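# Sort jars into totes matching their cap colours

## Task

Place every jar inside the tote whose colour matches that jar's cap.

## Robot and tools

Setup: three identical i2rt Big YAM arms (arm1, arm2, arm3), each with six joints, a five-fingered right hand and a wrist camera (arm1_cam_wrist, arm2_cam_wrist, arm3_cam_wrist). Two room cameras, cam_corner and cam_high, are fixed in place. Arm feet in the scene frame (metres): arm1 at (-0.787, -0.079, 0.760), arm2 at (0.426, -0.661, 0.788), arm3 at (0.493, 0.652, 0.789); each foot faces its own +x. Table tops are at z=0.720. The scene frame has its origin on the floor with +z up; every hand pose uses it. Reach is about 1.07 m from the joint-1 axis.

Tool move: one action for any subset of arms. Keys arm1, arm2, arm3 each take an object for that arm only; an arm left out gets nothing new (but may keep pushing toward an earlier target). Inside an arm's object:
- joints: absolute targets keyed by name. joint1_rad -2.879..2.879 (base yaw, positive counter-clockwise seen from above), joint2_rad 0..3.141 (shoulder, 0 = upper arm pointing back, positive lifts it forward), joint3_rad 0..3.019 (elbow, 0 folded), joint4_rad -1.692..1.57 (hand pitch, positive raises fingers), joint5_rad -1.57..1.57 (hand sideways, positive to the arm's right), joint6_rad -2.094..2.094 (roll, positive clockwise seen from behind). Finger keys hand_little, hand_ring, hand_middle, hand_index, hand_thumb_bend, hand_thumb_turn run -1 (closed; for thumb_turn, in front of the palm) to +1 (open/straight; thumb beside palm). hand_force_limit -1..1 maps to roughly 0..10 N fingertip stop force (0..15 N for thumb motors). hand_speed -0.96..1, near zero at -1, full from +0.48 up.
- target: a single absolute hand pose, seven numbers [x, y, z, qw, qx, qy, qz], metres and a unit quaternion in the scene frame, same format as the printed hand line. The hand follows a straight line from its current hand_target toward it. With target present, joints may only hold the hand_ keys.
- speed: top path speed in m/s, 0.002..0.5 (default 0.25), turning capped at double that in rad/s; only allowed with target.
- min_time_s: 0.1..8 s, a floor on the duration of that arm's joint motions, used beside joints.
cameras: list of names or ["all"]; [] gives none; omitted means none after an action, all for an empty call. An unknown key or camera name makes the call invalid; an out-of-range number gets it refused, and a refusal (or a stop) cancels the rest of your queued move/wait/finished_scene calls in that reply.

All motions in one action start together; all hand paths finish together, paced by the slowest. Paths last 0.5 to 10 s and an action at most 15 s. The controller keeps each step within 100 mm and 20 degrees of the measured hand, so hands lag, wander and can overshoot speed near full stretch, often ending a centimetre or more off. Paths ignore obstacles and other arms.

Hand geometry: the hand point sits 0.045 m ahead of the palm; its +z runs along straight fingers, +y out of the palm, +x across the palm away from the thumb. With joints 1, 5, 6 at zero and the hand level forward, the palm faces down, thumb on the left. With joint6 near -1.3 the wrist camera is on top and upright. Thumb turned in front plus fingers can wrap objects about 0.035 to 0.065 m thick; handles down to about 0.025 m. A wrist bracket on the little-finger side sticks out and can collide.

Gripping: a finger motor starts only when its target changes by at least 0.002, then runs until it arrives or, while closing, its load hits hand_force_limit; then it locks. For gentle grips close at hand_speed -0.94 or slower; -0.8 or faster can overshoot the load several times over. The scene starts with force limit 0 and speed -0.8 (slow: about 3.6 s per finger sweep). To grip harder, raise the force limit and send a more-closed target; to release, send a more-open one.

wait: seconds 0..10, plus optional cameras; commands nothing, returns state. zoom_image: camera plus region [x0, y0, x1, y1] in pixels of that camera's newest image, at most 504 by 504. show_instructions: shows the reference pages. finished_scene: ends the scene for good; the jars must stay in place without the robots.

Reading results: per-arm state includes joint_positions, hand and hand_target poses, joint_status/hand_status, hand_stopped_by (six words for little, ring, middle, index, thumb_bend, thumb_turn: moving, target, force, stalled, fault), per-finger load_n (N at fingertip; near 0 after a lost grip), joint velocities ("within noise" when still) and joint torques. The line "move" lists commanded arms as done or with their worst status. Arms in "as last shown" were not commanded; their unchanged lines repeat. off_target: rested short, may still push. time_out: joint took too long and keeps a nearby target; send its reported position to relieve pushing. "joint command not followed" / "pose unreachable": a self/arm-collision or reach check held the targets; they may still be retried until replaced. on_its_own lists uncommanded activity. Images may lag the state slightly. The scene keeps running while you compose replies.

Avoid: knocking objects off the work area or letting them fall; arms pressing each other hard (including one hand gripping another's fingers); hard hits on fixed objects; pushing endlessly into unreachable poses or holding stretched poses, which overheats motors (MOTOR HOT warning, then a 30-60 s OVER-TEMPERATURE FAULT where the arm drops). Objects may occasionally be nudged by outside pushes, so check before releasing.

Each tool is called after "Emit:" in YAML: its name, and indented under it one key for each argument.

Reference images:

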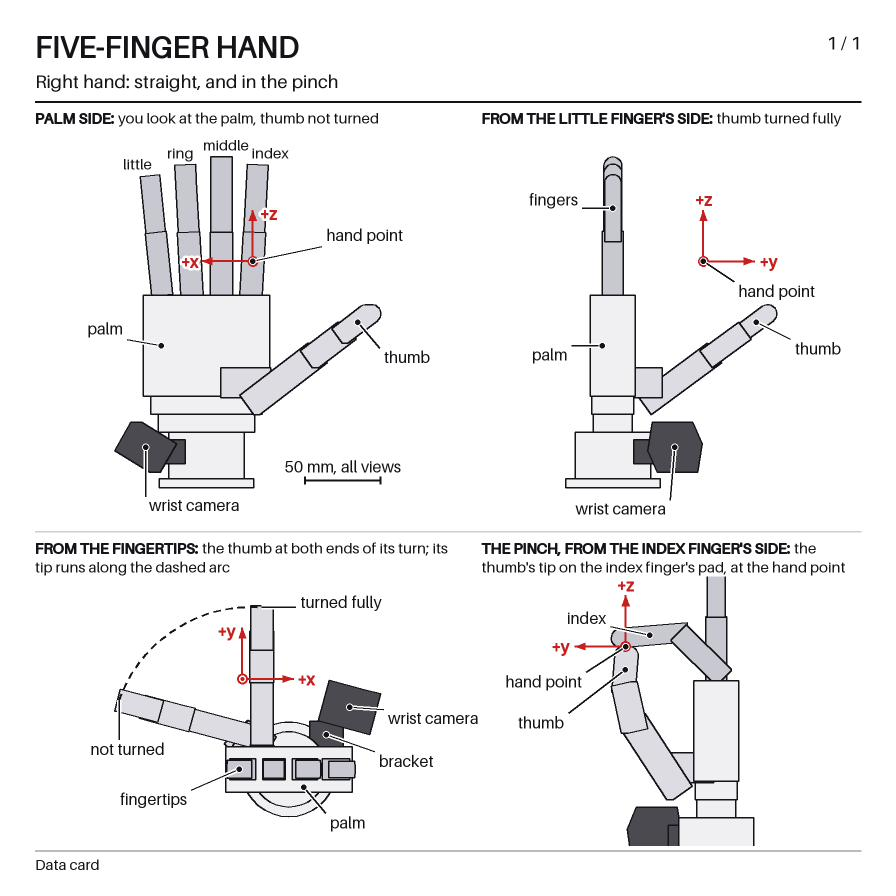

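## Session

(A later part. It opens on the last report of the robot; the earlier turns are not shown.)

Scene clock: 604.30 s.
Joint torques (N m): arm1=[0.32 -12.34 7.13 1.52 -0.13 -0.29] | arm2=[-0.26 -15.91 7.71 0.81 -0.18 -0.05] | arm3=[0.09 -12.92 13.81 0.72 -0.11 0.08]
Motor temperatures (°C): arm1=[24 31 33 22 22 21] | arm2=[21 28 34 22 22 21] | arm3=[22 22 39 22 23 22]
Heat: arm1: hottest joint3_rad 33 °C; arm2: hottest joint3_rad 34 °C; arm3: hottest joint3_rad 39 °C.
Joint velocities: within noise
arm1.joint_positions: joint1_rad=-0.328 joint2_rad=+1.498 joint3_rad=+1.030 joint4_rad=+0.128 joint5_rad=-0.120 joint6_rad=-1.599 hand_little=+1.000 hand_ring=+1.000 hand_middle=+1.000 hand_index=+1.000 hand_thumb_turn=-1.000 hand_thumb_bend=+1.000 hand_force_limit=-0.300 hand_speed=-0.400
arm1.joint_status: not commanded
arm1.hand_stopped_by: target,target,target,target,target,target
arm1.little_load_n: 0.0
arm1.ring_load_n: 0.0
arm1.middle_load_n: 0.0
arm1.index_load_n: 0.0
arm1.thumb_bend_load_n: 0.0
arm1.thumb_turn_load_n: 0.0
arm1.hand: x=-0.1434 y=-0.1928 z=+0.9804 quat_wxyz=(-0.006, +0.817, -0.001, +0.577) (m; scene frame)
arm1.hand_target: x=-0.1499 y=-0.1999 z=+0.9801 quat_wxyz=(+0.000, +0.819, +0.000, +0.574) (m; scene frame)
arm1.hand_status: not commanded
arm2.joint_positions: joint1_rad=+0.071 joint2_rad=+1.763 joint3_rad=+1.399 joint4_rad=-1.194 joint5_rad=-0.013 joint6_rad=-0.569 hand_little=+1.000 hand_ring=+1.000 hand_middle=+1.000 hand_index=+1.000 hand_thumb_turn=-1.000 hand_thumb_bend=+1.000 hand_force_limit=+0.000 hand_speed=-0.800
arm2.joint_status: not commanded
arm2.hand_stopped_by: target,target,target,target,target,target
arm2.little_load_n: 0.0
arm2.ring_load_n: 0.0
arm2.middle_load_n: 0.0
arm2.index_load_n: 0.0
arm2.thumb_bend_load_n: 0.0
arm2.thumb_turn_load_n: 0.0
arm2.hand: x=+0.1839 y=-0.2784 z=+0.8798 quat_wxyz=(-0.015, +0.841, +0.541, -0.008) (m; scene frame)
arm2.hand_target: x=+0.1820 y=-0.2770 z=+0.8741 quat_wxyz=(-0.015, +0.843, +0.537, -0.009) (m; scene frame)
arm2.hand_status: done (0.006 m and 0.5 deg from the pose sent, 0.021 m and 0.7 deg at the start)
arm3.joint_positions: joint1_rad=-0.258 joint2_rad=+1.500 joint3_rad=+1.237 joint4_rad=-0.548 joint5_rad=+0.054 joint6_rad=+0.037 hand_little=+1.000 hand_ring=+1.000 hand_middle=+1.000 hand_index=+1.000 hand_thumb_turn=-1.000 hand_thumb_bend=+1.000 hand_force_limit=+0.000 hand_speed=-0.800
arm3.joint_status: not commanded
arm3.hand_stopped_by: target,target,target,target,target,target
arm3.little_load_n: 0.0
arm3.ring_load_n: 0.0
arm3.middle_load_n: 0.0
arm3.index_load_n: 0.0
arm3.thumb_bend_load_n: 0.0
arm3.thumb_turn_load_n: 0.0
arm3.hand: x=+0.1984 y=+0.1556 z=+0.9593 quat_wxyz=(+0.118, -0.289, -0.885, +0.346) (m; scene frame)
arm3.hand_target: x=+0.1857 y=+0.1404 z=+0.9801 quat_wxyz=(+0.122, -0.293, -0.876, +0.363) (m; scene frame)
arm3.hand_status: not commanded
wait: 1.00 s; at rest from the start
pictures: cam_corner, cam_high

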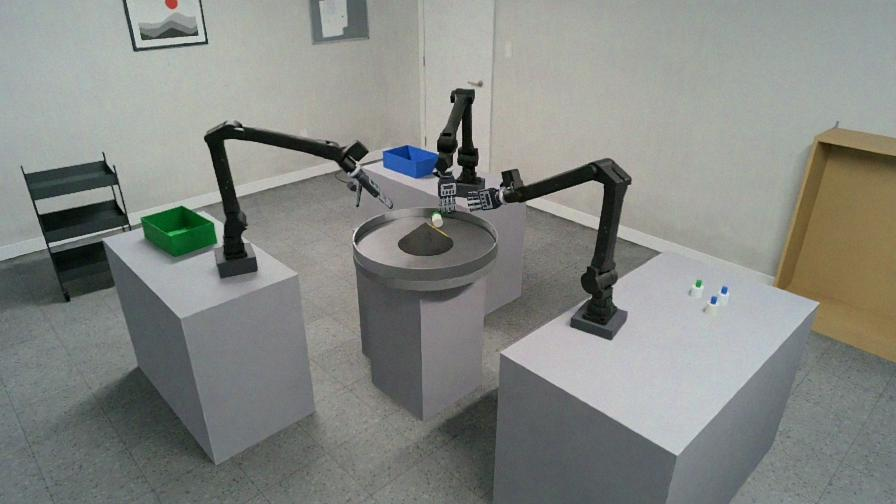

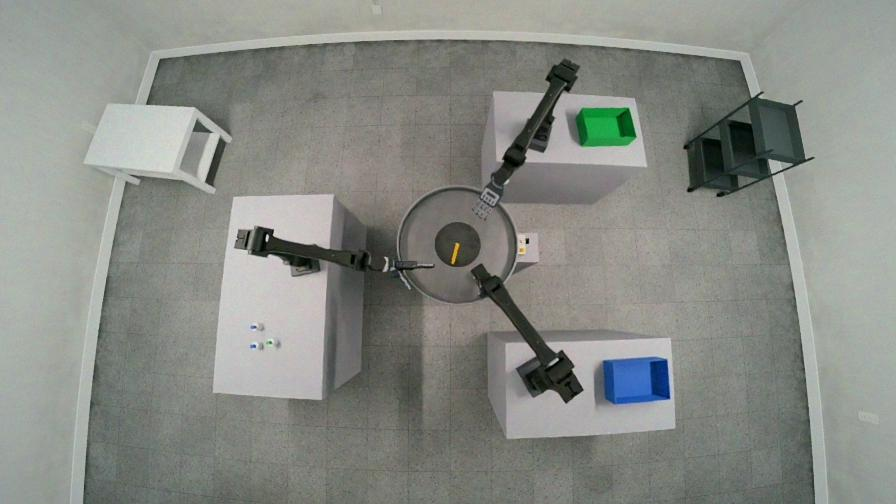

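Emit:
move:
  arm2: {"target": [0.25, -0.36, 1.05, 0.0147, -0.8432, -0.5373, 0.0093], "speed": 0.2}
  cameras: ["arm3_cam_wrist", "cam_high", "cam_corner"]

Emit:
zoom_image:
  camera: "cam_high"
  region: [380, 170, 560, 320]

Scene clock: 611.23 s.
Joint torques (N m): arm1=[0.32 -12.34 7.13 1.54 -0.13 -0.29] | arm2=[-1.08 -13.33 13.35 -0.12 -0.17 -0.19] | arm3=[0.62 -13.33 13.78 0.88 -0.11 0.04]
Motor temperatures (°C): arm1=[24 31 33 22 22 21] | arm2=[21 29 35 22 22 21] | arm3=[22 22 39 22 23 22]
Heat: arm1: hottest joint3_rad 33 °C; arm2: hottest joint3_rad 35 °C; arm3: hottest joint3_rad 39 °C.
move: arm2 off_target
Joint velocities: within noise
arm1, arm3: as last shown
arm2.joint_positions: joint1_rad=+0.055 joint2_rad=+1.438 joint3_rad=+1.395 joint4_rad=-1.574 joint5_rad=-0.013 joint6_rad=-0.580 hand_little=+1.000 hand_ring=+1.000 hand_middle=+1.000 hand_index=+1.000 hand_thumb_turn=-1.000 hand_thumb_bend=+1.000 hand_force_limit=+0.000 hand_speed=-0.800
arm2.joint_status: not commanded
arm2.hand_stopped_by: target,target,target,target,target,target
arm2.little_load_n: 0.0
arm2.ring_load_n: 0.0
arm2.middle_load_n: 0.0
arm2.index_load_n: 0.0
arm2.thumb_bend_load_n: 0.0
arm2.thumb_turn_load_n: 0.0
arm2.hand: x=+0.2525 y=-0.3718 z=+1.0271 quat_wxyz=(+0.015, +0.842, +0.539, -0.008) (m; scene frame)
arm2.hand_target: x=+0.2505 y=-0.3610 z=+1.0496 quat_wxyz=(-0.015, +0.843, +0.537, -0.009) (m; scene frame)
arm2.hand_status: off_target (0.026 m and 3.4 deg from the pose sent, 0.200 m and 0.5 deg at the start)
arm3.index_load_n: -0.5
pictures: arm3_cam_wrist, cam_corner, cam_high

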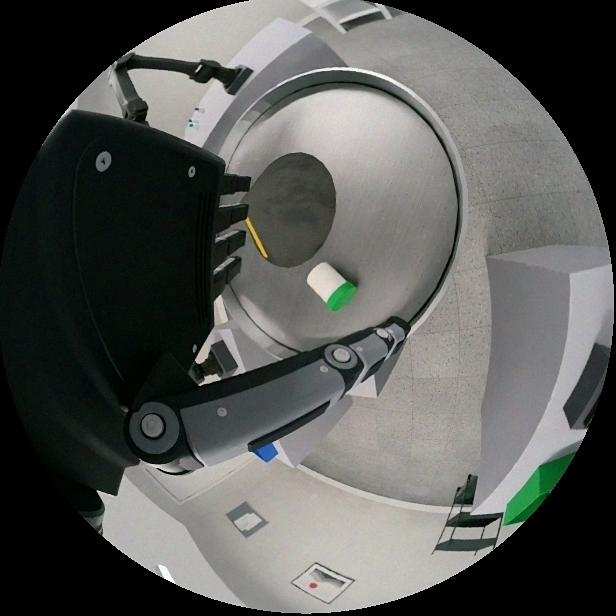

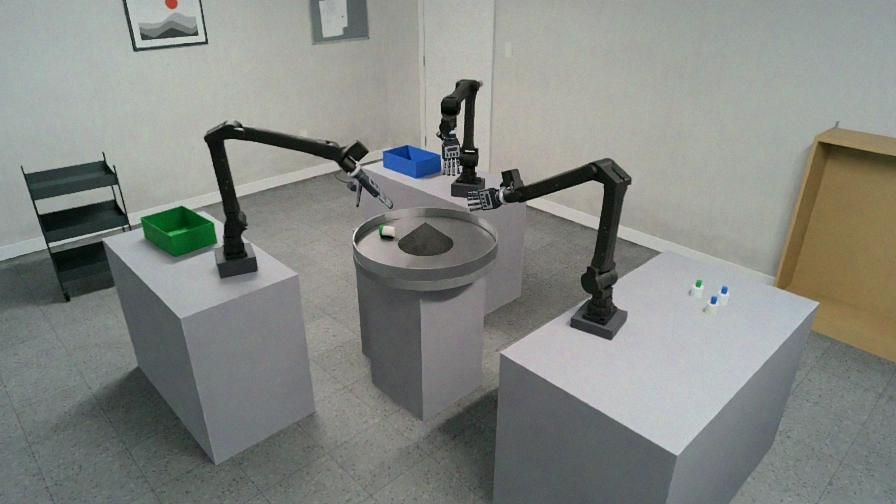

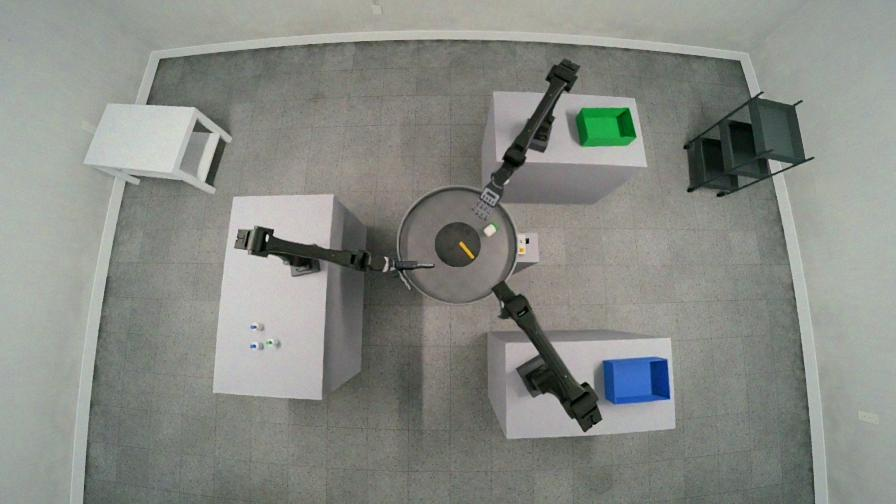

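Scaled by 2.800 from the camera's 896x504 image, which has a finer 1280x720 frame.

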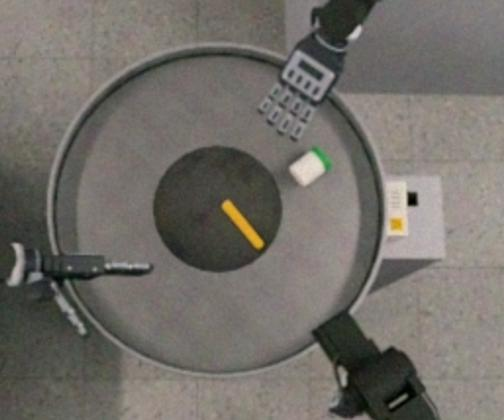

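Emit:
move:
  arm3: {"target": [-0.045, 0.146, 0.915, -0.1526, 0.3684, 0.8473, -0.3509], "speed": 0.2}
  arm1: {"joints": {"joint1_rad": -1.6, "joint2_rad": 0.93, "joint3_rad": 0.8, "joint4_rad": -0.7, "joint5_rad": 1.09, "joint6_rad": -0.79}, "min_time_s": 4}
  cameras: ["arm3_cam_wrist", "cam_high", "cam_corner"]

Emit:
zoom_image:
  camera: "cam_high"
  region: [380, 170, 560, 320]

Scene clock: 639.87 s.
Joint torques (N m): arm1=[0.5 -3.6 7.38 0.84 0.66 -0.03] | arm2=[-1.14 -13.27 13.35 -0.12 -0.17 -0.19] | arm3=[0.85 -19.78 13.6 0.92 -0.18 -0.12]
Motor temperatures (°C): arm1=[24 30 33 22 22 21] | arm2=[21 30 40 22 21 21] | arm3=[22 22 42 22 23 22]
Heat: arm1: hottest joint3_rad 33 °C; arm2: hottest joint3_rad 40 °C; arm3: hottest joint3_rad 42 °C.
move: arm1 done; arm3 off_target
Joint velocities: within noise
arm1.joint_positions: joint1_rad=-1.590 joint2_rad=+0.940 joint3_rad=+0.810 joint4_rad=-0.690 joint5_rad=+1.088 joint6_rad=-0.804 hand_little=+1.000 hand_ring=+1.000 hand_middle=+1.000 hand_index=+1.000 hand_thumb_turn=-1.000 hand_thumb_bend=+1.000 hand_force_limit=-0.300 hand_speed=-0.400
arm1.joint_status: all done
arm1.hand_stopped_by: target,target,target,target,target,target
arm1.little_load_n: 0.0
arm1.ring_load_n: 0.0
arm1.middle_load_n: 0.0
arm1.index_load_n: 0.0
arm1.thumb_bend_load_n: 0.0
arm1.thumb_turn_load_n: 0.0
arm1.hand: x=-0.9113 y=-0.3923 z=+1.0385 quat_wxyz=(+0.555, +0.213, -0.789, +0.154) (m; scene frame)
arm1.hand_target: x=-0.9153 y=-0.3861 z=+1.0358 quat_wxyz=(+0.555, +0.206, -0.792, +0.151) (m; scene frame)
arm1.hand_status: not commanded
arm2: as last shown
arm2.joint_positions: joint1_rad=+0.055 joint2_rad=+1.438 joint3_rad=+1.395 joint4_rad=-1.574 joint5_rad=-0.013 joint6_rad=-0.581 hand_little=+1.000 hand_ring=+1.000 hand_middle=+1.000 hand_index=+1.000 hand_thumb_turn=-1.000 hand_thumb_bend=+1.000 hand_force_limit=+0.000 hand_speed=-0.800
arm3.joint_positions: joint1_rad=-0.550 joint2_rad=+1.903 joint3_rad=+1.609 joint4_rad=-0.511 joint5_rad=-0.026 joint6_rad=-0.023 hand_little=+1.000 hand_ring=+1.000 hand_middle=+1.000 hand_index=+1.000 hand_thumb_turn=-1.000 hand_thumb_bend=+1.000 hand_force_limit=+0.000 hand_speed=-0.800
arm3.joint_status: not commanded
arm3.hand_stopped_by: target,target,target,target,target,target
arm3.little_load_n: 0.0
arm3.ring_load_n: 0.0
arm3.middle_load_n: 0.0
arm3.index_load_n: -0.5
arm3.thumb_bend_load_n: 0.0
arm3.thumb_turn_load_n: 0.0
arm3.hand: x=-0.0311 y=+0.1600 z=+0.8996 quat_wxyz=(+0.146, -0.376, -0.851, +0.337) (m; scene frame)
arm3.hand_target: x=-0.0441 y=+0.1469 z=+0.9152 quat_wxyz=(+0.153, -0.369, -0.847, +0.351) (m; scene frame)
arm3.hand_status: off_target (0.025 m and 2.0 deg from the pose sent, 0.248 m and 10.8 deg at the start)
pictures: arm3_cam_wrist, cam_corner, cam_high

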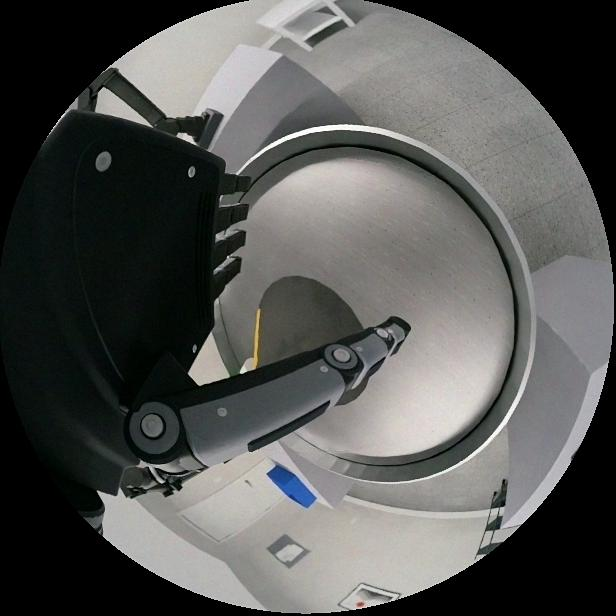

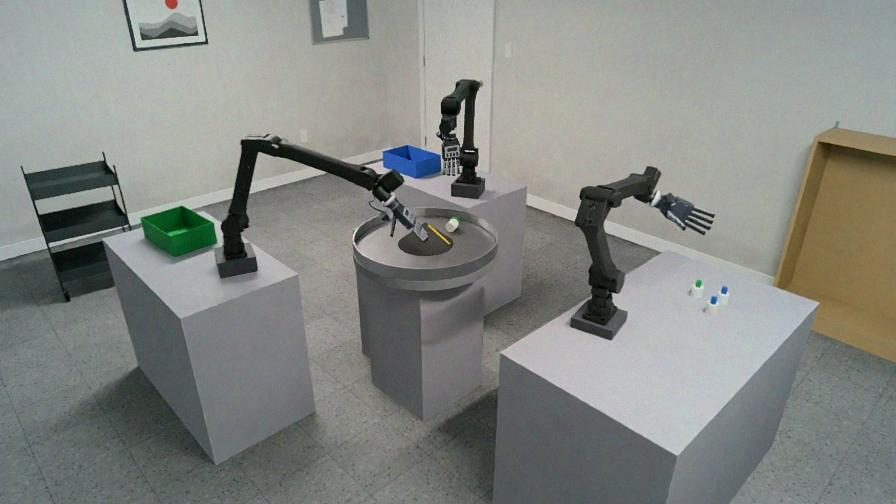

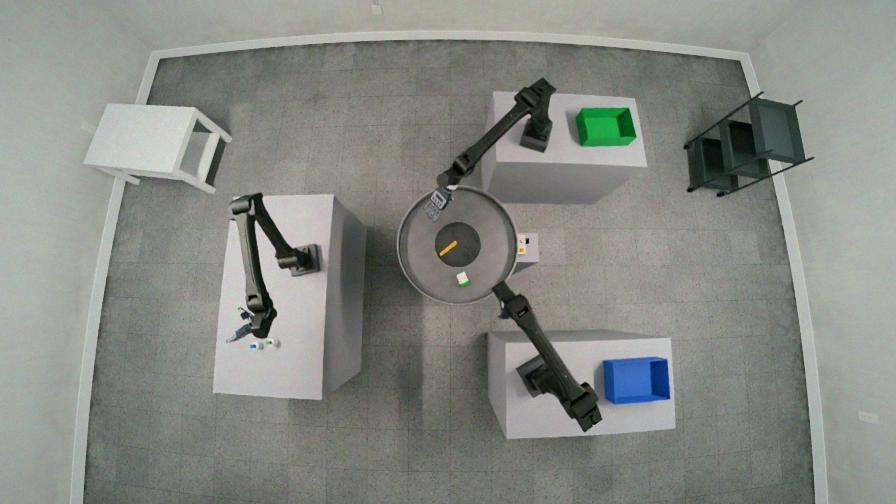

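Scaled by 2.800 from the camera's 896x504 image, which has a finer 1280x720 frame.

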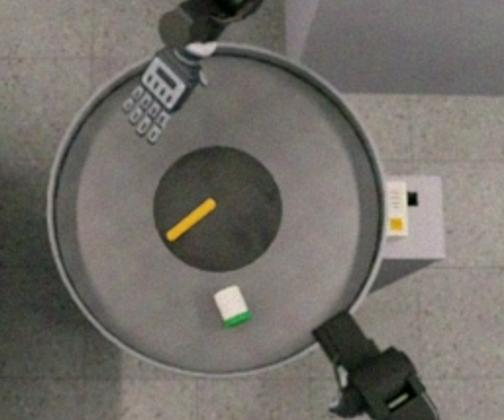

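Emit:
wait:
  seconds: 0.1
  cameras: ["cam_high"]

Scene clock: 649.17 s.
Joint torques (N m): arm1=[0.44 -3.6 7.39 0.84 0.66 -0.03] | arm2=[-1.14 -13.22 13.35 -0.09 -0.16 -0.19] | arm3=[0.56 -19.78 13.5 0.8 -0.19 -0.13]
Motor temperatures (°C): arm1=[24 30 34 22 22 21] | arm2=[21 30 41 22 21 21] | arm3=[22 22 42 22 23 22]
Heat: arm1: hottest joint3_rad 34 °C; arm2: hottest joint3_rad 41 °C; arm3: hottest joint3_rad 42 °C.
Joint velocities: within noise
arm1.joint_positions: joint1_rad=-1.590 joint2_rad=+0.940 joint3_rad=+0.810 joint4_rad=-0.690 joint5_rad=+1.088 joint6_rad=-0.804 hand_little=+1.000 hand_ring=+1.000 hand_middle=+1.000 hand_index=+1.000 hand_thumb_turn=-1.000 hand_thumb_bend=+1.000 hand_force_limit=-0.300 hand_speed=-0.400
arm1.joint_status: all done
arm1.hand_stopped_by: target,target,target,target,target,target
arm1.little_load_n: 0.0
arm1.ring_load_n: 0.0
arm1.middle_load_n: 0.0
arm1.index_load_n: 0.0
arm1.thumb_bend_load_n: 0.0
arm1.thumb_turn_load_n: 0.0
arm1.hand: x=-0.9113 y=-0.3923 z=+1.0385 quat_wxyz=(+0.555, +0.213, -0.789, +0.155) (m; scene frame)
arm1.hand_target: x=-0.9153 y=-0.3861 z=+1.0358 quat_wxyz=(+0.555, +0.206, -0.792, +0.151) (m; scene frame)
arm1.hand_status: not commanded
arm2.joint_positions: joint1_rad=+0.055 joint2_rad=+1.438 joint3_rad=+1.395 joint4_rad=-1.574 joint5_rad=-0.013 joint6_rad=-0.581 hand_little=+1.000 hand_ring=+1.000 hand_middle=+1.000 hand_index=+1.000 hand_thumb_turn=-1.000 hand_thumb_bend=+1.000 hand_force_limit=+0.000 hand_speed=-0.800
arm2.joint_status: not commanded
arm2.hand_stopped_by: target,target,target,target,target,target
arm2.little_load_n: 0.0
arm2.ring_load_n: 0.0
arm2.middle_load_n: 0.0
arm2.index_load_n: 0.0
arm2.thumb_bend_load_n: 0.0
arm2.thumb_turn_load_n: 0.0
arm2.hand: x=+0.2525 y=-0.3718 z=+1.0271 quat_wxyz=(+0.015, +0.842, +0.539, -0.008) (m; scene frame)
arm2.hand_target: x=+0.2505 y=-0.3610 z=+1.0496 quat_wxyz=(-0.015, +0.843, +0.537, -0.009) (m; scene frame)
arm2.hand_status: not commanded
arm3.joint_positions: joint1_rad=-0.550 joint2_rad=+1.903 joint3_rad=+1.609 joint4_rad=-0.511 joint5_rad=-0.026 joint6_rad=-0.023 hand_little=+1.000 hand_ring=+1.000 hand_middle=+1.000 hand_index=+1.000 hand_thumb_turn=-1.000 hand_thumb_bend=+1.000 hand_force_limit=+0.000 hand_speed=-0.800
arm3.joint_status: not commanded
arm3.hand_stopped_by: target,target,target,target,target,target
arm3.little_load_n: 0.0
arm3.ring_load_n: 0.0
arm3.middle_load_n: 0.0
arm3.index_load_n: 0.0
arm3.thumb_bend_load_n: 0.0
arm3.thumb_turn_load_n: 0.0
arm3.hand: x=-0.0311 y=+0.1600 z=+0.8996 quat_wxyz=(+0.146, -0.376, -0.851, +0.337) (m; scene frame)
arm3.hand_target: x=-0.0441 y=+0.1469 z=+0.9152 quat_wxyz=(+0.153, -0.369, -0.847, +0.351) (m; scene frame)
arm3.hand_status: off_target (0.025 m and 2.0 deg from the pose sent, 0.248 m and 10.8 deg at the start)
wait: 0.10 s; at rest from the start
pictures: cam_high

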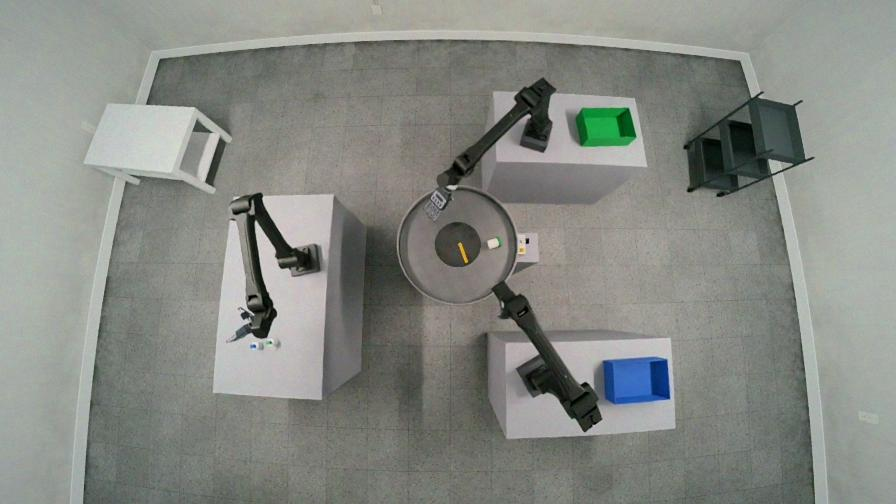

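Emit:
wait:
  seconds: 7.3
  cameras: []

Emit:
move:
  arm3: {"target": [-0.048, 0.139, 0.836, -0.1526, 0.3684, 0.8473, -0.3509], "speed": 0.12}
  cameras: ["cam_high", "arm3_cam_wrist", "cam_corner"]

Emit:
move:
  arm3: {"target": [-0.09, 0.118, 0.836, -0.1526, 0.3684, 0.8473, -0.3509], "speed": 0.029, "joints": {"hand_little": -0.7, "hand_ring": -0.7, "hand_middle": -0.7, "hand_index": -0.7, "hand_thumb_bend": -0.6, "hand_force_limit": -0.3, "hand_speed": -0.7}}
  cameras: ["cam_high", "arm3_cam_wrist", "cam_corner"]

Scene clock: 662.47 s.
Joint torques (N m): arm1=[0.44 -3.6 7.38 0.84 0.66 -0.03] | arm2=[-1.08 -13.27 13.35 -0.08 -0.17 -0.19] | arm3=[1.32 -20.48 13.41 0.81 -0.17 -0.12]
Motor temperatures (°C): arm1=[24 30 34 22 22 21] | arm2=[21 31 43 22 21 21] | arm3=[22 23 42 22 23 22]
Heat: arm1: hottest joint3_rad 34 °C; arm2: hottest joint3_rad 43 °C; arm3: hottest joint3_rad 42 °C.
Joint velocities: within noise
arm1.joint_positions: joint1_rad=-1.590 joint2_rad=+0.940 joint3_rad=+0.810 joint4_rad=-0.690 joint5_rad=+1.088 joint6_rad=-0.804 hand_little=+1.000 hand_ring=+1.000 hand_middle=+1.000 hand_index=+1.000 hand_thumb_turn=-1.000 hand_thumb_bend=+1.000 hand_force_limit=-0.300 hand_speed=-0.400
arm1.joint_status: all done
arm1.hand_stopped_by: target,target,target,target,target,target
arm1.little_load_n: 0.0
arm1.ring_load_n: 0.0
arm1.middle_load_n: 0.0
arm1.index_load_n: 0.0
arm1.thumb_bend_load_n: 0.0
arm1.thumb_turn_load_n: 0.0
arm1.hand: x=-0.9113 y=-0.3923 z=+1.0385 quat_wxyz=(+0.555, +0.213, -0.789, +0.155) (m; scene frame)
arm1.hand_target: x=-0.9153 y=-0.3861 z=+1.0358 quat_wxyz=(+0.555, +0.206, -0.792, +0.151) (m; scene frame)
arm1.hand_status: not commanded
arm2.joint_positions: joint1_rad=+0.055 joint2_rad=+1.438 joint3_rad=+1.395 joint4_rad=-1.574 joint5_rad=-0.013 joint6_rad=-0.581 hand_little=+1.000 hand_ring=+1.000 hand_middle=+1.000 hand_index=+1.000 hand_thumb_turn=-1.000 hand_thumb_bend=+1.000 hand_force_limit=+0.000 hand_speed=-0.800
arm2.joint_status: not commanded
arm2.hand_stopped_by: target,target,target,target,target,target
arm2.little_load_n: 0.0
arm2.ring_load_n: 0.0
arm2.middle_load_n: 0.0
arm2.index_load_n: 0.0
arm2.thumb_bend_load_n: 0.0
arm2.thumb_turn_load_n: 0.0
arm2.hand: x=+0.2525 y=-0.3718 z=+1.0271 quat_wxyz=(+0.015, +0.842, +0.539, -0.008) (m; scene frame)
arm2.hand_target: x=+0.2505 y=-0.3610 z=+1.0496 quat_wxyz=(-0.015, +0.843, +0.537, -0.009) (m; scene frame)
arm2.hand_status: not commanded
arm3.joint_positions: joint1_rad=-0.550 joint2_rad=+1.903 joint3_rad=+1.609 joint4_rad=-0.511 joint5_rad=-0.026 joint6_rad=-0.023 hand_little=+1.000 hand_ring=+1.000 hand_middle=+1.000 hand_index=+1.000 hand_thumb_turn=-1.000 hand_thumb_bend=+1.000 hand_force_limit=+0.000 hand_speed=-0.800
arm3.joint_status: not commanded
arm3.hand_stopped_by: target,target,target,target,target,target
arm3.little_load_n: 0.0
arm3.ring_load_n: 0.0
arm3.middle_load_n: 0.0
arm3.index_load_n: 0.0
arm3.thumb_bend_load_n: 0.0
arm3.thumb_turn_load_n: 0.0
arm3.hand: x=-0.0311 y=+0.1600 z=+0.8996 quat_wxyz=(+0.146, -0.376, -0.851, +0.337) (m; scene frame)
arm3.hand_target: x=-0.0441 y=+0.1469 z=+0.9152 quat_wxyz=(+0.153, -0.369, -0.847, +0.351) (m; scene frame)
arm3.hand_status: off_target (0.025 m and 2.0 deg from the pose sent, 0.248 m and 10.8 deg at the start)
wait: 7.30 s; at rest from the start
pictures: none
No camera images: "cameras" was empty.

Scene clock: 663.97 s.
Joint torques (N m): arm1=[0.5 -3.6 7.39 0.83 0.66 -0.03] | arm2=[-1.14 -13.27 13.34 -0.09 -0.17 -0.19] | arm3=[0.91 -20.89 8.24 1.61 -0.03 -0.06]
Motor temperatures (°C): arm1=[24 30 34 22 22 21] | arm2=[21 31 43 22 21 21] | arm3=[22 23 42 22 23 22]
Heat: arm1: hottest joint3_rad 34 °C; arm2: hottest joint3_rad 43 °C; arm3: hottest joint3_rad 42 °C.
move: arm3 off_target
Joint velocities: within noise
arm1, arm2: as last shown
arm1.thumb_turn_load_n: 0.5
arm3.joint_positions: joint1_rad=-0.550 joint2_rad=+1.997 joint3_rad=+1.600 joint4_rad=-0.367 joint5_rad=-0.026 joint6_rad=-0.023 hand_little=+1.000 hand_ring=+1.000 hand_middle=+1.000 hand_index=+1.000 hand_thumb_turn=-1.000 hand_thumb_bend=+1.000 hand_force_limit=+0.000 hand_speed=-0.800
arm3.joint_status: not commanded
arm3.hand_stopped_by: target,target,target,target,target,target
arm3.little_load_n: 0.0
arm3.ring_load_n: -0.5
arm3.middle_load_n: 0.0
arm3.index_load_n: 0.0
arm3.thumb_bend_load_n: 0.0
arm3.thumb_turn_load_n: 0.0
arm3.hand: x=-0.0512 y=+0.1427 z=+0.8490 quat_wxyz=(+0.154, -0.372, -0.844, +0.354) (m; scene frame)
arm3.hand_target: x=-0.0478 y=+0.1393 z=+0.8361 quat_wxyz=(+0.153, -0.368, -0.847, +0.351) (m; scene frame)
arm3.hand_status: off_target (0.014 m and 0.8 deg from the pose sent, 0.069 m and 2.0 deg at the start)
pictures: arm3_cam_wrist, cam_corner, cam_high

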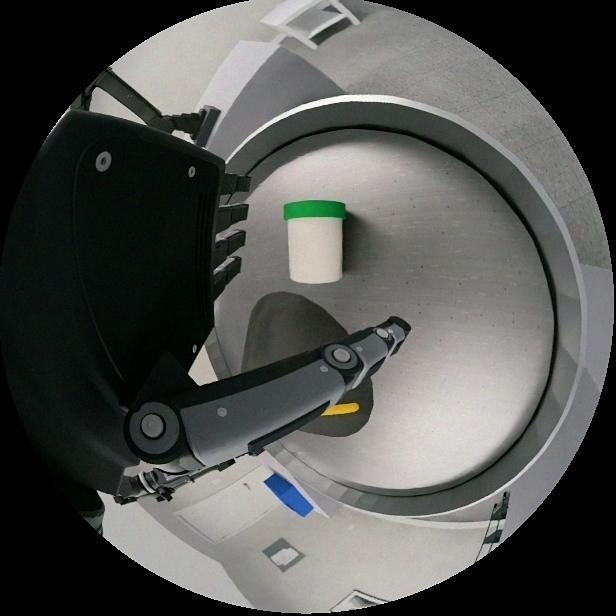

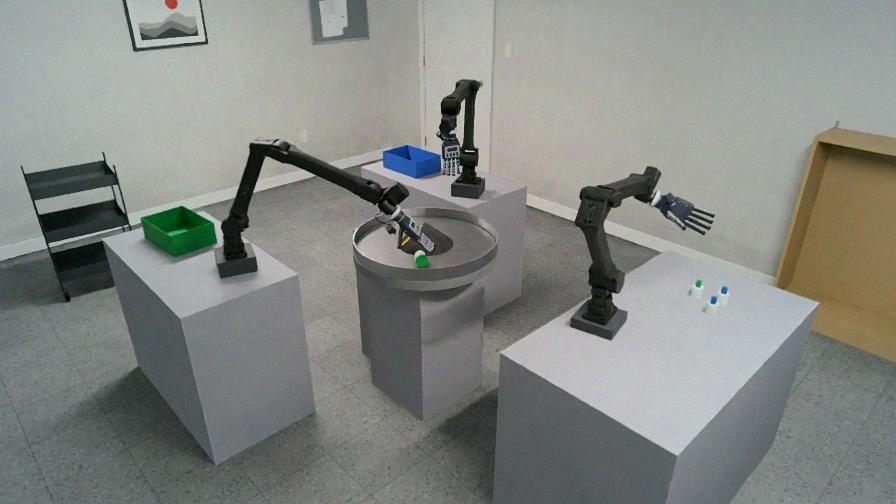

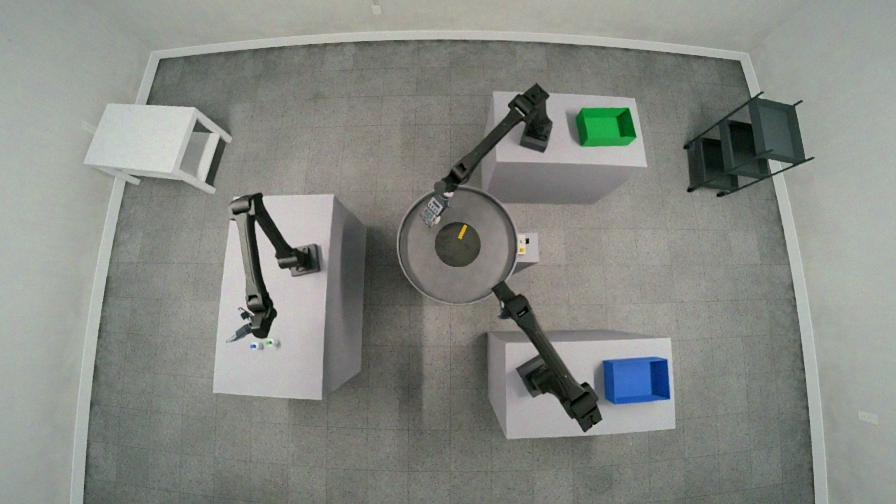

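Scene clock: 667.97 s.
Joint torques (N m): arm1=[0.5 -3.6 7.41 0.84 0.66 -0.03] | arm2=[-1.08 -13.27 13.35 -0.12 -0.17 -0.19] | arm3=[0.32 -22.3 13.29 0.9 -0.22 -0.13]
Motor temperatures (°C): arm1=[24 30 34 22 22 21] | arm2=[21 31 43 22 21 21] | arm3=[22 23 43 22 23 22]
Heat: arm1: hottest joint3_rad 34 °C; arm2: hottest joint3_rad 43 °C; arm3: hottest joint3_rad 43 °C.
move: arm3 off_target
Joint velocities: within noise
arm1, arm2: as last shown
arm3.joint_positions: joint1_rad=-0.552 joint2_rad=+2.103 joint3_rad=+1.725 joint4_rad=-0.423 joint5_rad=-0.034 joint6_rad=-0.031 hand_little=-0.700 hand_ring=+0.090 hand_middle=+0.092 hand_index=+0.063 hand_thumb_turn=-1.000 hand_thumb_bend=+0.541 hand_force_limit=-0.300 hand_speed=-0.700
arm3.joint_status: hand_ring off_target (ended at +0.090, target -0.700); hand_middle off_target (ended at +0.092, target -0.700); hand_index off_target (ended at +0.063, target -0.700); hand_thumb_bend off_target (ended at +0.541, target -0.600); the others done
arm3.hand_stopped_by: target,force,force,force,force,target
arm3.little_load_n: 0.0
arm3.ring_load_n: 4.5
arm3.middle_load_n: 7.5
arm3.index_load_n: 7.5
arm3.thumb_bend_load_n: 17.5
arm3.thumb_turn_load_n: 1.5
arm3.hand: x=-0.0709 y=+0.1264 z=+0.8252 quat_wxyz=(+0.145, -0.371, -0.852, +0.340) (m; scene frame)
arm3.hand_target: x=-0.0890 y=+0.1189 z=+0.8363 quat_wxyz=(+0.153, -0.368, -0.847, +0.351) (m; scene frame)
arm3.hand_status: off_target (0.023 m and 1.7 deg from the pose sent, 0.048 m and 0.7 deg at the start)
pictures: arm3_cam_wrist, cam_corner, cam_high

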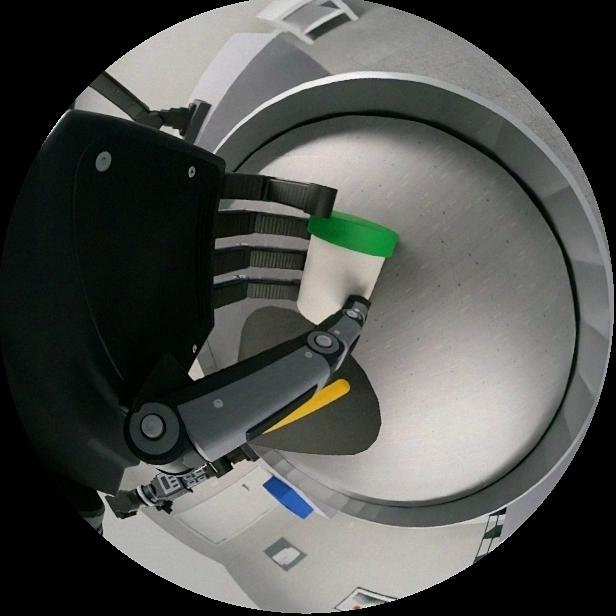

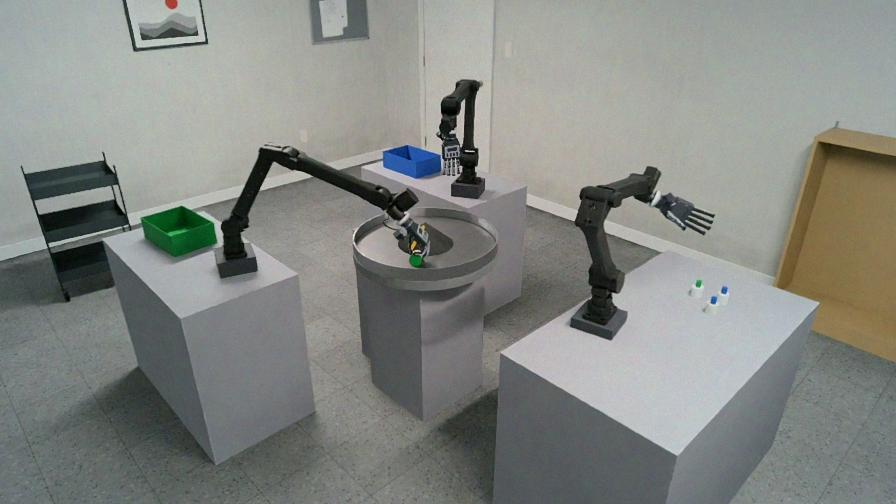

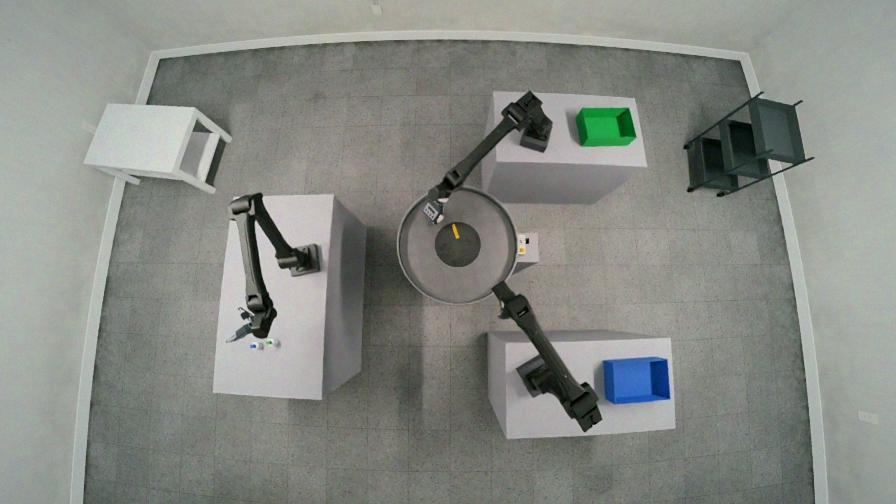

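Emit:
move:
  arm3: {"target": [0.05, 0.22, 1.08, -0.1526, 0.3684, 0.8473, -0.3509], "speed": 0.12}
  cameras: ["arm3_cam_wrist"]

Scene clock: 681.30 s.
Joint torques (N m): arm1=[0.44 -3.66 7.39 0.84 0.66 -0.03] | arm2=[-1.2 -13.33 13.35 -0.09 -0.16 -0.19] | arm3=[1.2 -17.61 9.46 0.98 -0.02 0.04]
Motor temperatures (°C): arm1=[24 29 35 22 22 21] | arm2=[21 31 44 22 21 21] | arm3=[22 24 44 22 23 22]
Heat: arm1: hottest joint3_rad 35 °C; arm2: hottest joint3_rad 44 °C; arm3: hottest joint3_rad 44 °C.
move: arm3 off_target
Joint velocities: within noise
arm1, arm2: as last shown
arm1.thumb_turn_load_n: 0.0
arm2.thumb_bend_load_n: -0.5
arm3.joint_positions: joint1_rad=-0.544 joint2_rad=+1.567 joint3_rad=+1.600 joint4_rad=-0.818 joint5_rad=-0.022 joint6_rad=-0.030 hand_little=-0.700 hand_ring=+0.090 hand_middle=+0.092 hand_index=+0.063 hand_thumb_turn=-1.000 hand_thumb_bend=+0.541 hand_force_limit=-0.300 hand_speed=-0.700
arm3.joint_status: not commanded
arm3.hand_stopped_by: target,force,force,force,force,target
arm3.little_load_n: 0.0
arm3.ring_load_n: 4.0
arm3.middle_load_n: 7.5
arm3.index_load_n: 7.0
arm3.thumb_bend_load_n: 17.5
arm3.thumb_turn_load_n: 1.5
arm3.hand: x=+0.0449 y=+0.2220 z=+1.0701 quat_wxyz=(+0.152, -0.369, -0.849, +0.345) (m; scene frame)
arm3.hand_target: x=+0.0499 y=+0.2201 z=+1.0799 quat_wxyz=(+0.152, -0.368, -0.847, +0.351) (m; scene frame)
arm3.hand_status: off_target (0.011 m and 0.7 deg from the pose sent, 0.297 m and 1.7 deg at the start)
pictures: arm3_cam_wrist

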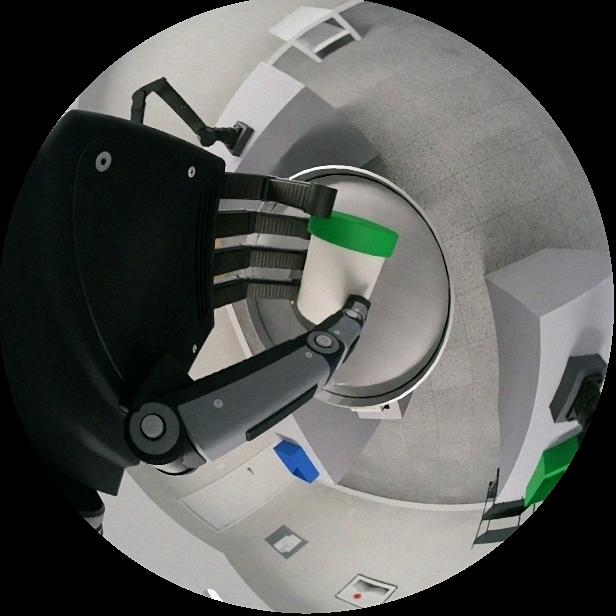

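Emit:
move:
  arm3: {"joints": {"joint1_rad": 2.087, "joint2_rad": 0.85, "joint3_rad": 1.0, "joint4_rad": -0.95, "joint5_rad": 0, "joint6_rad": 0}, "min_time_s": 5}
  cameras: ["arm3_cam_wrist", "cam_high", "cam_corner"]

Scene clock: 694.23 s.
Joint torques (N m): arm1=[0.44 -3.6 7.39 0.84 0.66 -0.03] | arm2=[-1.14 -13.33 13.37 -0.1 -0.17 -0.19] | arm3=[0.97 -4.84 8.43 0.87 -0.01 0.01]
Motor temperatures (°C): arm1=[24 29 35 22 22 21] | arm2=[21 31 45 22 21 21] | arm3=[22 24 43 22 23 22]
Heat: arm1: hottest joint3_rad 35 °C; arm2: hottest joint3_rad 45 °C; arm3: hottest joint3_rad 43 °C.
move: arm3 done
Joint velocities: within noise
arm1, arm2: as last shown
arm2.thumb_bend_load_n: 0.0
arm3.joint_positions: joint1_rad=+2.080 joint2_rad=+0.861 joint3_rad=+1.009 joint4_rad=-0.945 joint5_rad=-0.002 joint6_rad=-0.007 hand_little=-0.700 hand_ring=+0.090 hand_middle=+0.092 hand_index=+0.063 hand_thumb_turn=-1.000 hand_thumb_bend=+0.541 hand_force_limit=-0.300 hand_speed=-0.700
arm3.joint_status: all done
arm3.hand_stopped_by: target,force,force,force,force,target
arm3.little_load_n: 0.0
arm3.ring_load_n: 4.5
arm3.middle_load_n: 7.5
arm3.index_load_n: 7.0
arm3.thumb_bend_load_n: 17.5
arm3.thumb_turn_load_n: 2.0
arm3.hand: x=+0.8259 y=+0.7473 z=+1.0774 quat_wxyz=(-0.297, +0.716, -0.584, +0.242) (m; scene frame)
arm3.hand_target: x=+0.8209 y=+0.7487 z=+1.0759 quat_wxyz=(-0.297, +0.716, -0.585, +0.240) (m; scene frame)
arm3.hand_status: not commanded
pictures: arm3_cam_wrist, cam_corner, cam_high

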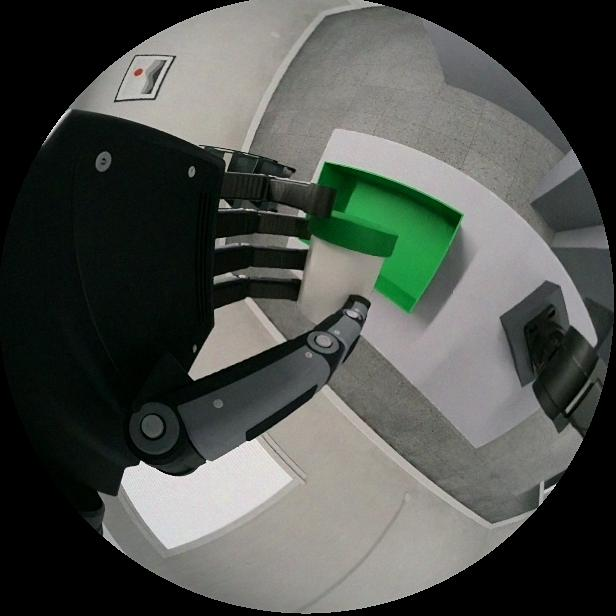

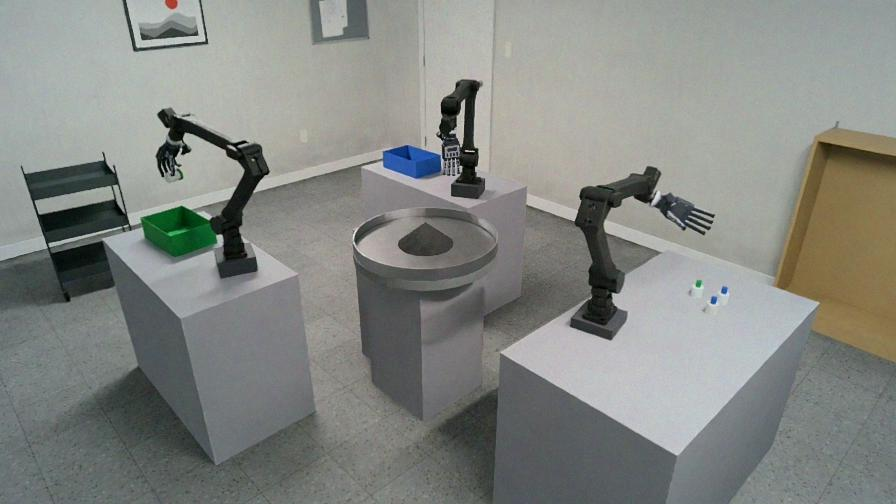

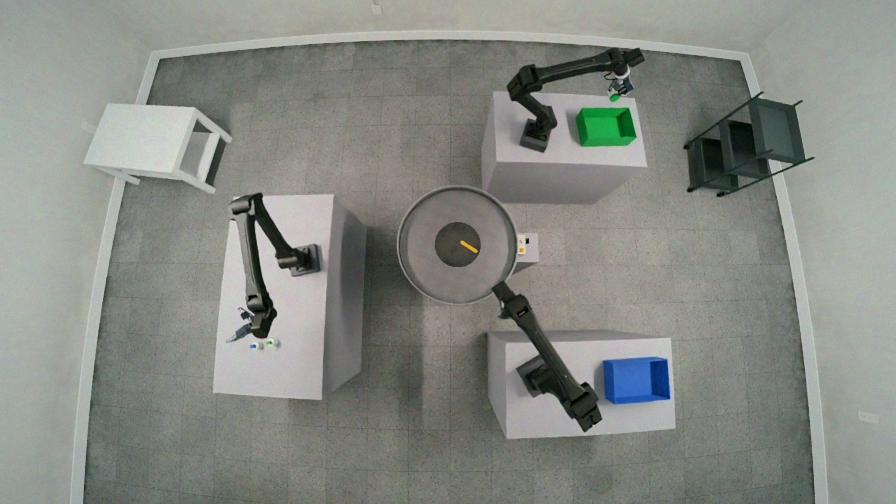

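Emit:
move:
  arm3: {"target": [0.90, 0.722, 0.90, 0.2964, -0.7155, 0.5846, -0.2421], "speed": 0.2}
  cameras: ["arm3_cam_wrist", "cam_high"]

Emit:
zoom_image:
  camera: "cam_high"
  region: [540, 40, 680, 170]

Scene clock: 717.30 s.
Joint torques (N m): arm1=[0.5 -3.6 7.41 0.83 0.66 -0.03] | arm2=[-1.14 -13.27 13.34 -0.09 -0.17 -0.19] | arm3=[-0.5 -6.71 8.27 1.68 -0.23 -0.11]
Motor temperatures (°C): arm1=[24 29 35 22 23 21] | arm2=[21 31 46 22 21 21] | arm3=[22 24 41 22 23 22]
Heat: arm1: hottest joint3_rad 35 °C; arm2: hottest joint3_rad 46 °C; arm3: hottest joint3_rad 41 °C.
move: arm3 done
Joint velocities: within noise
arm1, arm2: as last shown
arm1.thumb_turn_load_n: 0.5
arm2.thumb_bend_load_n: -0.5
arm3.joint_positions: joint1_rad=+1.965 joint2_rad=+1.135 joint3_rad=+0.708 joint4_rad=-0.376 joint5_rad=-0.084 joint6_rad=-0.087 hand_little=-0.700 hand_ring=+0.090 hand_middle=+0.092 hand_index=+0.063 hand_thumb_turn=-1.000 hand_thumb_bend=+0.541 hand_force_limit=-0.300 hand_speed=-0.700
arm3.joint_status: not commanded
arm3.hand_stopped_by: target,force,force,force,force,target
arm3.little_load_n: 0.0
arm3.ring_load_n: 4.5
arm3.middle_load_n: 7.5
arm3.index_load_n: 7.0
arm3.thumb_bend_load_n: 17.5
arm3.thumb_turn_load_n: 1.5
arm3.hand: x=+0.8978 y=+0.7248 z=+0.9041 quat_wxyz=(-0.297, +0.715, -0.585, +0.241) (m; scene frame)
arm3.hand_target: x=+0.8999 y=+0.7220 z=+0.9001 quat_wxyz=(-0.296, +0.715, -0.585, +0.242) (m; scene frame)
arm3.hand_status: done (0.005 m and 0.2 deg from the pose sent, 0.194 m and 0.1 deg at the start)
pictures: arm3_cam_wrist, cam_high

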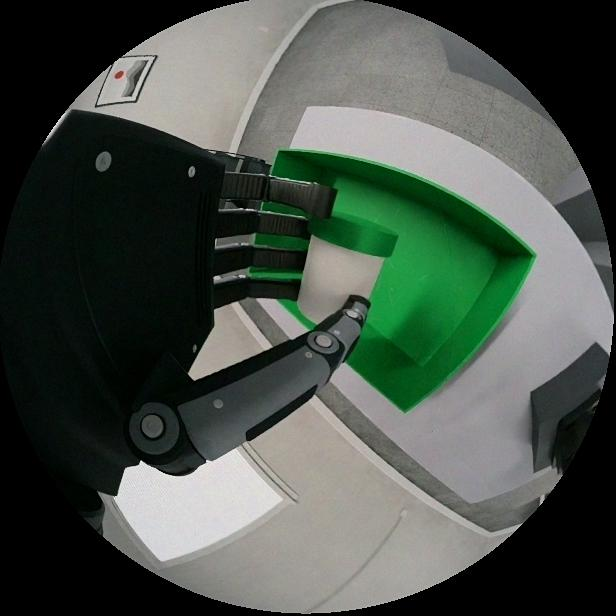

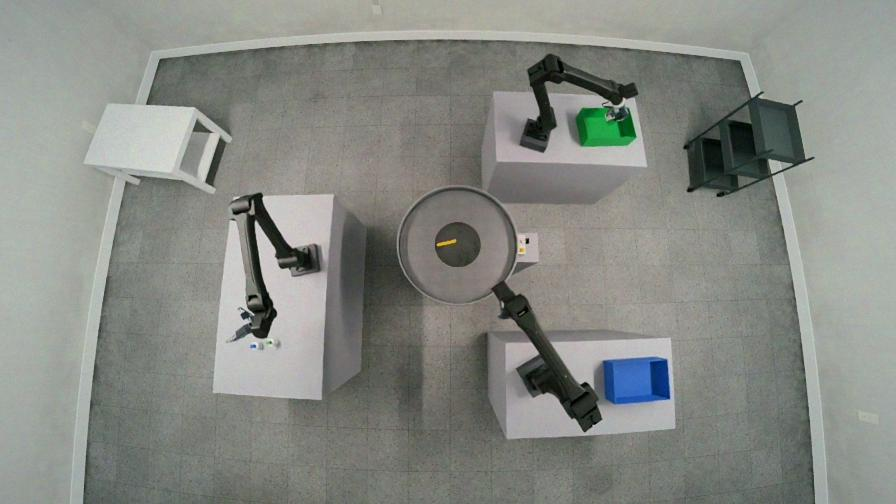

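Scaled by 3.600 from the camera's 896x504 image, which has a finer 1280x720 frame.

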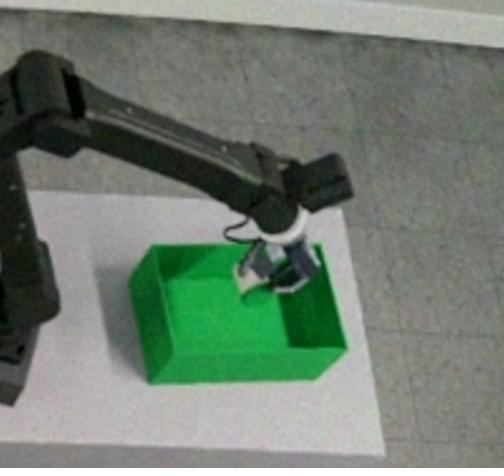

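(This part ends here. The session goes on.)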